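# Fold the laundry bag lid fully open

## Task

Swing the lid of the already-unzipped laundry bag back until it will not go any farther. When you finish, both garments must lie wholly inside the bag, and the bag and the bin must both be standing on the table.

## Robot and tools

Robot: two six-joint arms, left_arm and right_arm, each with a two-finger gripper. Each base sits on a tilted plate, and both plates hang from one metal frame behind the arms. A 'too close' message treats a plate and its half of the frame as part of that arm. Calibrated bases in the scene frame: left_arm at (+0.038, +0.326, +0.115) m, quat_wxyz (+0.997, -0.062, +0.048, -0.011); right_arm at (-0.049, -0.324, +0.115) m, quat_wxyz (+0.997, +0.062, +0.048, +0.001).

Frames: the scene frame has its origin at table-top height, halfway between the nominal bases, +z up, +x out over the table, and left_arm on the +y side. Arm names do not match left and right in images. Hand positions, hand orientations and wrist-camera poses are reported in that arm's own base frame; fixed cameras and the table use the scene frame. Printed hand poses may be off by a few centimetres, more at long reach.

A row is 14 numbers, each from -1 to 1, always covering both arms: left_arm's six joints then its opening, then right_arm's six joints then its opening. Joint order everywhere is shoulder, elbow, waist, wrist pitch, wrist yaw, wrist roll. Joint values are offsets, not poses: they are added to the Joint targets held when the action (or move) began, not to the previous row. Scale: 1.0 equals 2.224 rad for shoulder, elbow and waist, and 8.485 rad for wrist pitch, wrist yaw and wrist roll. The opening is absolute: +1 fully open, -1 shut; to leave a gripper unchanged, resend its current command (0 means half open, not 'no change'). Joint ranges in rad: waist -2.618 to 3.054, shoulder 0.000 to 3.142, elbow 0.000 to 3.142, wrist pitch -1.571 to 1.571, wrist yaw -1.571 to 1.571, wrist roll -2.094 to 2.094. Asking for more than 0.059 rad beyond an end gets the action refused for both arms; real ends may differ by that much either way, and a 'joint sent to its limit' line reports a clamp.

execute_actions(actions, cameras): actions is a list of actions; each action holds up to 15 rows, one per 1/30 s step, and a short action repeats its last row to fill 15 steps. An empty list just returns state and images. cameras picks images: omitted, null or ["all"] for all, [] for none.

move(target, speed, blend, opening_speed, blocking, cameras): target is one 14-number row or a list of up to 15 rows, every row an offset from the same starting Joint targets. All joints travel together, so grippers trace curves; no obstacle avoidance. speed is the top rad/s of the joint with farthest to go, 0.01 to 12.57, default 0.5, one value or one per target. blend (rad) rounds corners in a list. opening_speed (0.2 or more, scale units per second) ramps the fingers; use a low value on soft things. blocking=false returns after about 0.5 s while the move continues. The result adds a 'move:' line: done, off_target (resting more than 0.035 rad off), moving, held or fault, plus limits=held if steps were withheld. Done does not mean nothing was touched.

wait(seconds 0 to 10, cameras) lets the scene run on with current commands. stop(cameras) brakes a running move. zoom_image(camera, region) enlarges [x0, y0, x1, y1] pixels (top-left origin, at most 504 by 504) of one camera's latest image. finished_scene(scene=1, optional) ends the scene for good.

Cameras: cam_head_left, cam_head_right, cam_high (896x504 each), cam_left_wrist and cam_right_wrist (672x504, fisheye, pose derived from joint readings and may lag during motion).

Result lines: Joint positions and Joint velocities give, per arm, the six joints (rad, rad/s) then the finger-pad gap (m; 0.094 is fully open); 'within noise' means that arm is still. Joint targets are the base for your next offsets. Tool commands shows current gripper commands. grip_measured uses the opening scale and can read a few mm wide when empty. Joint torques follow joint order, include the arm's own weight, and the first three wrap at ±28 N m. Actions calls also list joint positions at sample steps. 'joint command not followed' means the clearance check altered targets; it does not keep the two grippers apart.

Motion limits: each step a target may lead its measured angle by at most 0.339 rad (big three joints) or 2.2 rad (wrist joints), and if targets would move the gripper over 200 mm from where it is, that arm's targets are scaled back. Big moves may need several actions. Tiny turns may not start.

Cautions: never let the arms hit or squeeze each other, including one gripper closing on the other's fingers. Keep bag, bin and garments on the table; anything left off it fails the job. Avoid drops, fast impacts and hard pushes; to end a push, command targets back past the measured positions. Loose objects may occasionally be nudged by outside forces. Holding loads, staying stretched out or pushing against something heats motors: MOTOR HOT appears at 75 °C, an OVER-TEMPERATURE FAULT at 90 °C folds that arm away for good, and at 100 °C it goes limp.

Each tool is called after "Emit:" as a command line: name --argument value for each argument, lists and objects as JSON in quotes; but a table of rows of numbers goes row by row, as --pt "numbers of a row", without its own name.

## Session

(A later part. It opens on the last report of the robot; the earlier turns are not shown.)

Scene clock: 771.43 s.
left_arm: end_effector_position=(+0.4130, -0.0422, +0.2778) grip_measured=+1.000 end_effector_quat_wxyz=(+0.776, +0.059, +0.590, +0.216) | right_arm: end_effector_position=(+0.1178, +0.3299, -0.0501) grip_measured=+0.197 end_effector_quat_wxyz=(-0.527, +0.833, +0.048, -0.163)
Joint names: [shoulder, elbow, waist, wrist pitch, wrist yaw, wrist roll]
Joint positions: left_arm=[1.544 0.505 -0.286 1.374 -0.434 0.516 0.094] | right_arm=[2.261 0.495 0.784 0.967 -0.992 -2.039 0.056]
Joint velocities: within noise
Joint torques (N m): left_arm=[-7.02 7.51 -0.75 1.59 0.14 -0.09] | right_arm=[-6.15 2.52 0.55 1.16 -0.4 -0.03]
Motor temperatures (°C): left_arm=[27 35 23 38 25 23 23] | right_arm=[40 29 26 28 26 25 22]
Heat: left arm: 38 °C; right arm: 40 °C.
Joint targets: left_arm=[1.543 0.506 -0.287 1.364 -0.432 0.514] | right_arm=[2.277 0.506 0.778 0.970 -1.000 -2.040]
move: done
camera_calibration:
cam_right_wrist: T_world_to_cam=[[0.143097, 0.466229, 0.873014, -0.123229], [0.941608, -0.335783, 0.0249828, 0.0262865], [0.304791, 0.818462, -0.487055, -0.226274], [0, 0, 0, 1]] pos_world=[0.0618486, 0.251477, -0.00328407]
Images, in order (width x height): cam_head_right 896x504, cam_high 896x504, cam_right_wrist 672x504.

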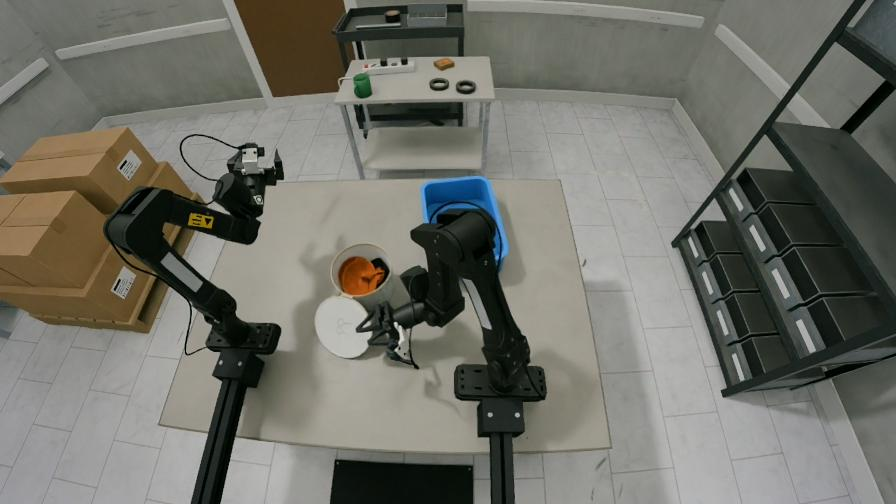

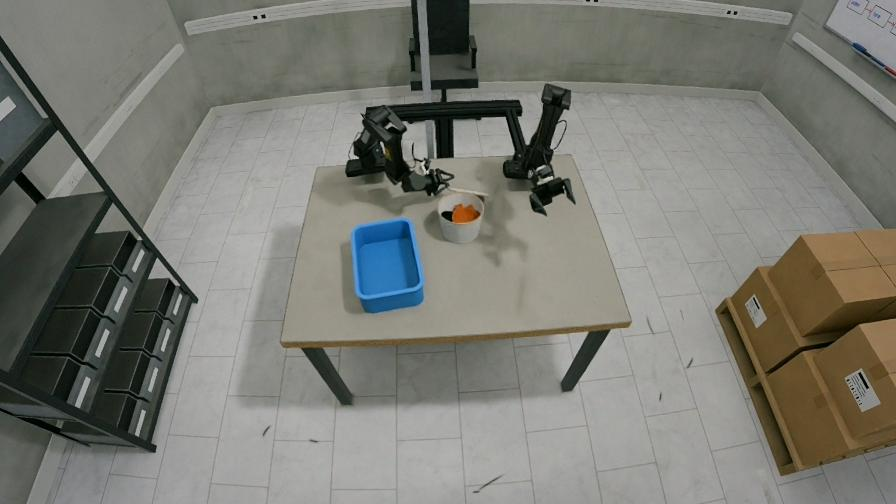

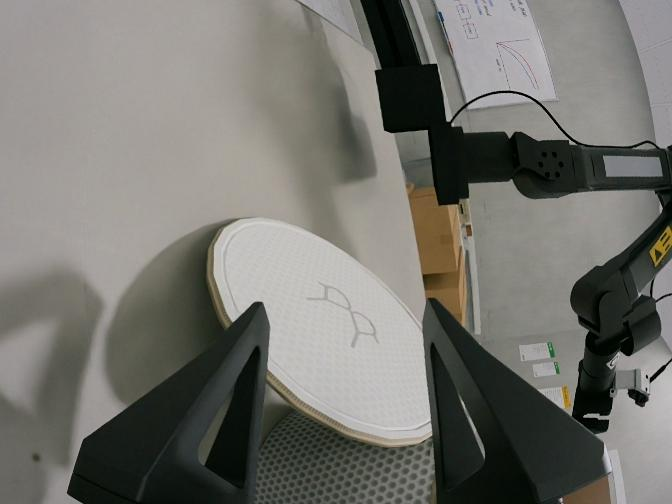

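Emit:
move --target '[0,0,0,0,0,0,1,0.008,0,0,0.002,0,0,0.9]' --speed 0.2 --opening_speed 0.5 --cameras '["cam_right_wrist","cam_high","cam_head_right","cam_head_left"]'

Emit:
zoom_image --camera "cam_high" --region '[400, 150, 530, 260]'

Emit:
zoom_image --camera "cam_head_left" --region '[270, 220, 430, 360]'

Scene clock: 790.07 s.
left_arm: end_effector_position=(+0.4130, -0.0422, +0.2778) grip_measured=+1.000 end_effector_quat_wxyz=(+0.776, +0.059, +0.590, +0.216) | right_arm: end_effector_position=(+0.1174, +0.3294, -0.0527) grip_measured=+0.897 end_effector_quat_wxyz=(-0.527, +0.833, +0.048, -0.162)
Joint names: [shoulder, elbow, waist, wrist pitch, wrist yaw, wrist roll]
Joint positions: left_arm=[1.544 0.505 -0.286 1.374 -0.434 0.516 0.094] | right_arm=[2.277 0.495 0.784 0.985 -0.992 -2.039 0.089]
Joint velocities: within noise
Joint torques (N m): left_arm=[-6.91 7.47 -0.72 1.59 0.16 0.01] | right_arm=[-6.02 2.43 0.55 1.15 -0.4 -0.04]
Motor temperatures (°C): left_arm=[27 35 23 38 25 23 23] | right_arm=[40 29 26 29 26 25 22]
Heat: left arm: 38 °C; right arm: 40 °C.
Joint targets: left_arm=[1.543 0.506 -0.287 1.364 -0.432 0.514] | right_arm=[2.295 0.506 0.778 0.987 -1.000 -2.040]
move: done
camera_calibration:
cam_right_wrist: T_world_to_cam=[[0.142188, 0.465301, 0.873657, -0.120187], [0.941583, -0.335805, 0.025604, 0.0266698], [0.305292, 0.818981, -0.485867, -0.227231], [0, 0, 0, 1]] pos_world=[0.0613491, 0.250977, -0.00608524]
Images, in order (width x height): cam_head_left 896x504, cam_head_right 896x504, cam_high 896x504, cam_right_wrist 672x504.

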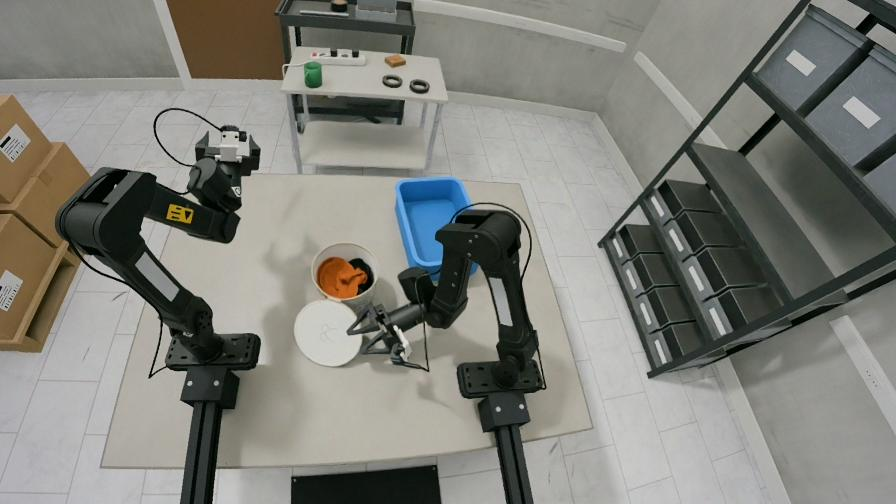

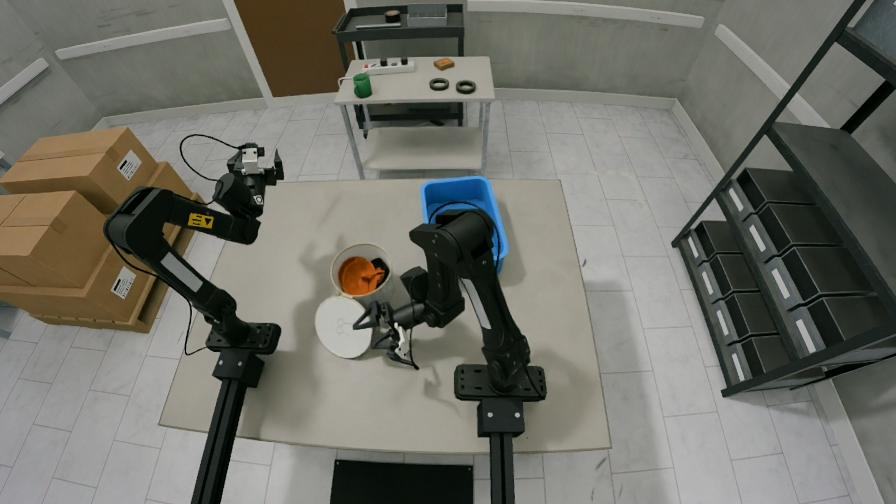

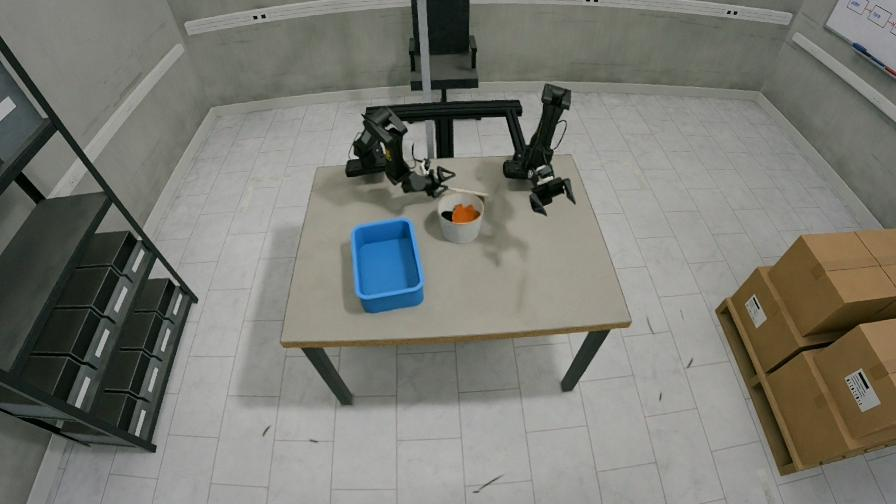

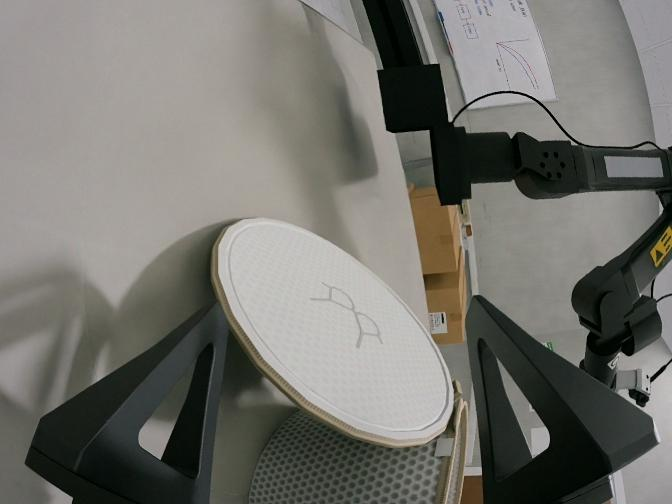

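Scaled by 3.877 from the camera's 896x504 image, which has a finer 1280x720 frame.

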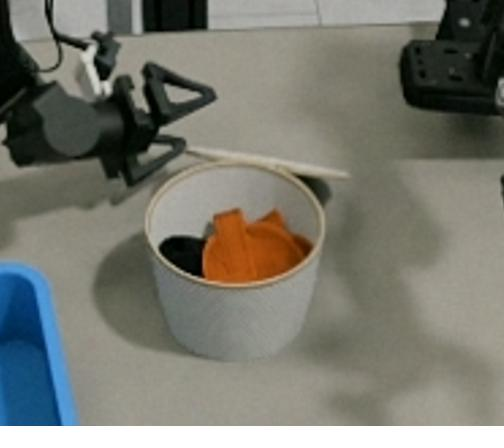

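Scaled by 3.150 from the camera's 896x504 image, which has a finer 1280x720 frame.

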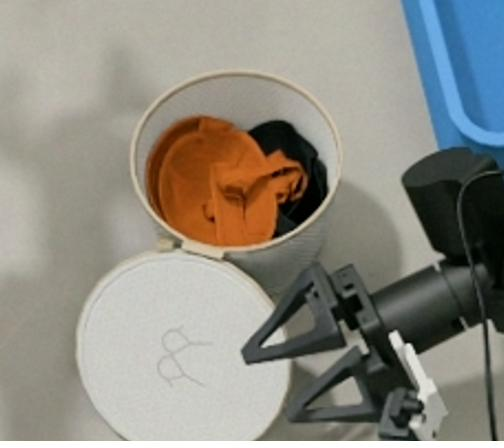

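Emit:
move --pt "0 0 0 0 0 0 1 0 0 -0.135 0 0 0 0.9" --pt "0 0 0 0 0 0 1 -0.27 0.10 -0.16 0 0 0.1 0.9" --speed '[0.3,0.6]' --cameras '["cam_right_wrist","cam_high","cam_head_right","cam_head_left"]'

Emit:
zoom_image --camera "cam_high" --region '[400, 150, 530, 260]'

Emit:
zoom_image --camera "cam_head_left" --region '[270, 220, 430, 380]'

Scene clock: 822.87 s.
left_arm: end_effector_position=(+0.4130, -0.0422, +0.2778) grip_measured=+1.000 end_effector_quat_wxyz=(+0.776, +0.059, +0.590, +0.216) | right_arm: end_effector_position=(+0.3081, +0.3058, +0.2024) grip_measured=+0.897 end_effector_quat_wxyz=(+0.700, -0.685, +0.186, +0.080)
Joint names: [shoulder, elbow, waist, wrist pitch, wrist yaw, wrist roll]
Joint positions: left_arm=[1.544 0.505 -0.286 1.374 -0.434 0.516 0.094] | right_arm=[1.715 0.707 0.429 0.995 -0.991 -1.204 0.089]
Joint velocities: within noise
Joint torques (N m): left_arm=[-7.05 7.43 -0.68 1.62 0.15 -0.02] | right_arm=[-8.59 6.87 0.49 1.29 -0.14 0.12]
Motor temperatures (°C): left_arm=[27 35 23 38 25 23 23] | right_arm=[39 29 26 29 26 25 22]
Heat: left arm: 38 °C; right arm: 39 °C.
Joint targets: left_arm=[1.543 0.506 -0.287 1.364 -0.432 0.514] | right_arm=[1.695 0.729 0.422 0.987 -1.000 -1.192]
move: done
camera_calibration:
cam_right_wrist: T_world_to_cam=[[0.421985, -0.0433372, 0.905566, -0.296363], [0.627543, -0.706925, -0.32626, 0.114133], [0.654307, 0.705959, -0.271116, -0.258565], [0, 0, 0, 1]] pos_world=[0.222619, 0.250376, 0.235512]
Images, in order (width x height): cam_head_left 896x504, cam_head_right 896x504, cam_high 896x504, cam_right_wrist 672x504.

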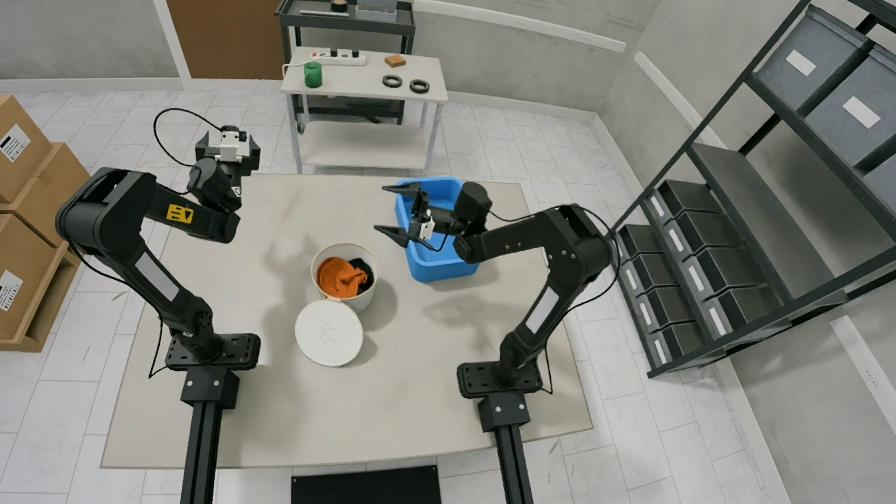

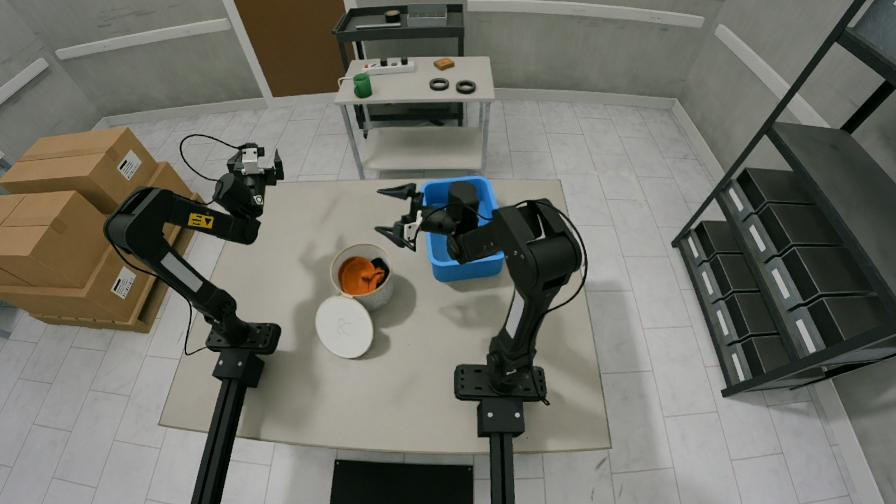

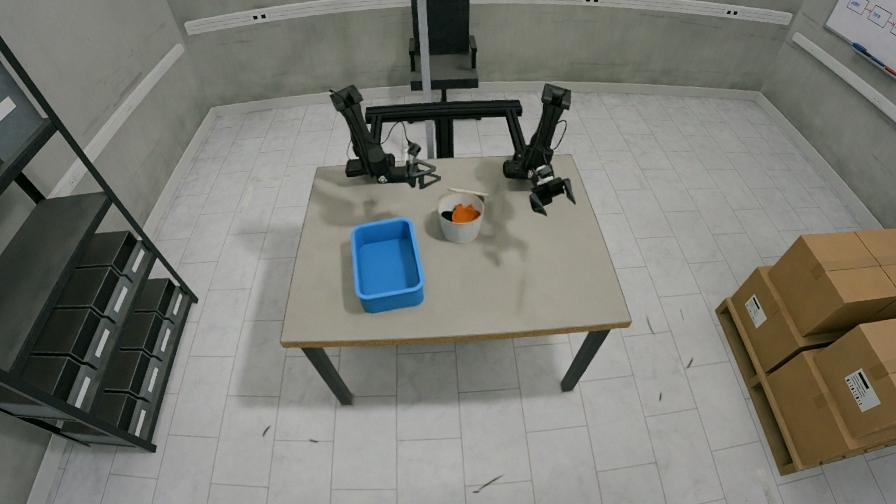

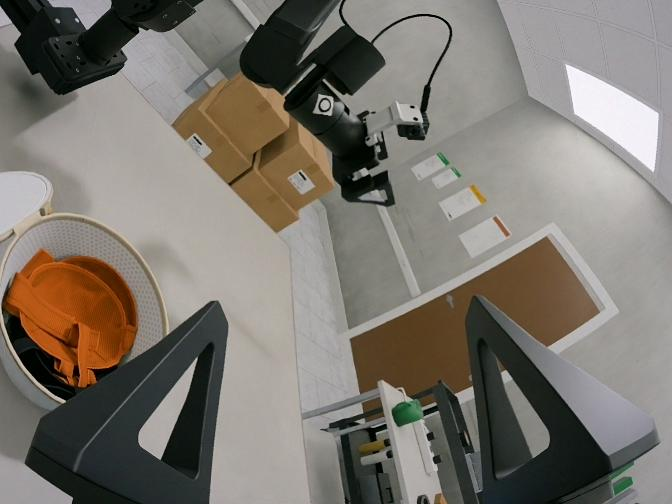

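Scaled by 3.877 from the camera's 896x504 image, which has a finer 1280x720 frame.

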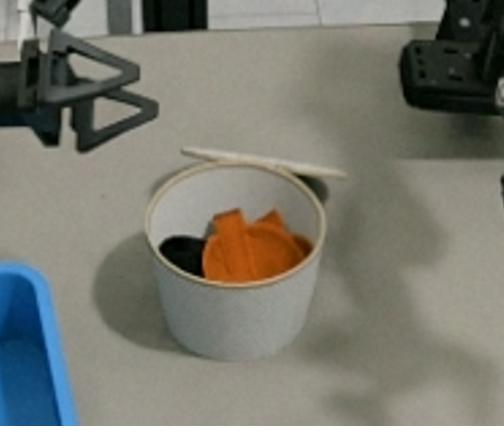

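Scaled by 3.150 from the camera's 896x504 image, which has a finer 1280x720 frame.

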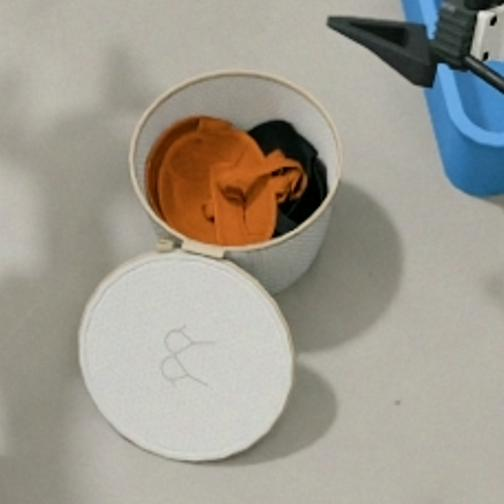

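Emit:
finished_scene

The scene is finished: the task was done.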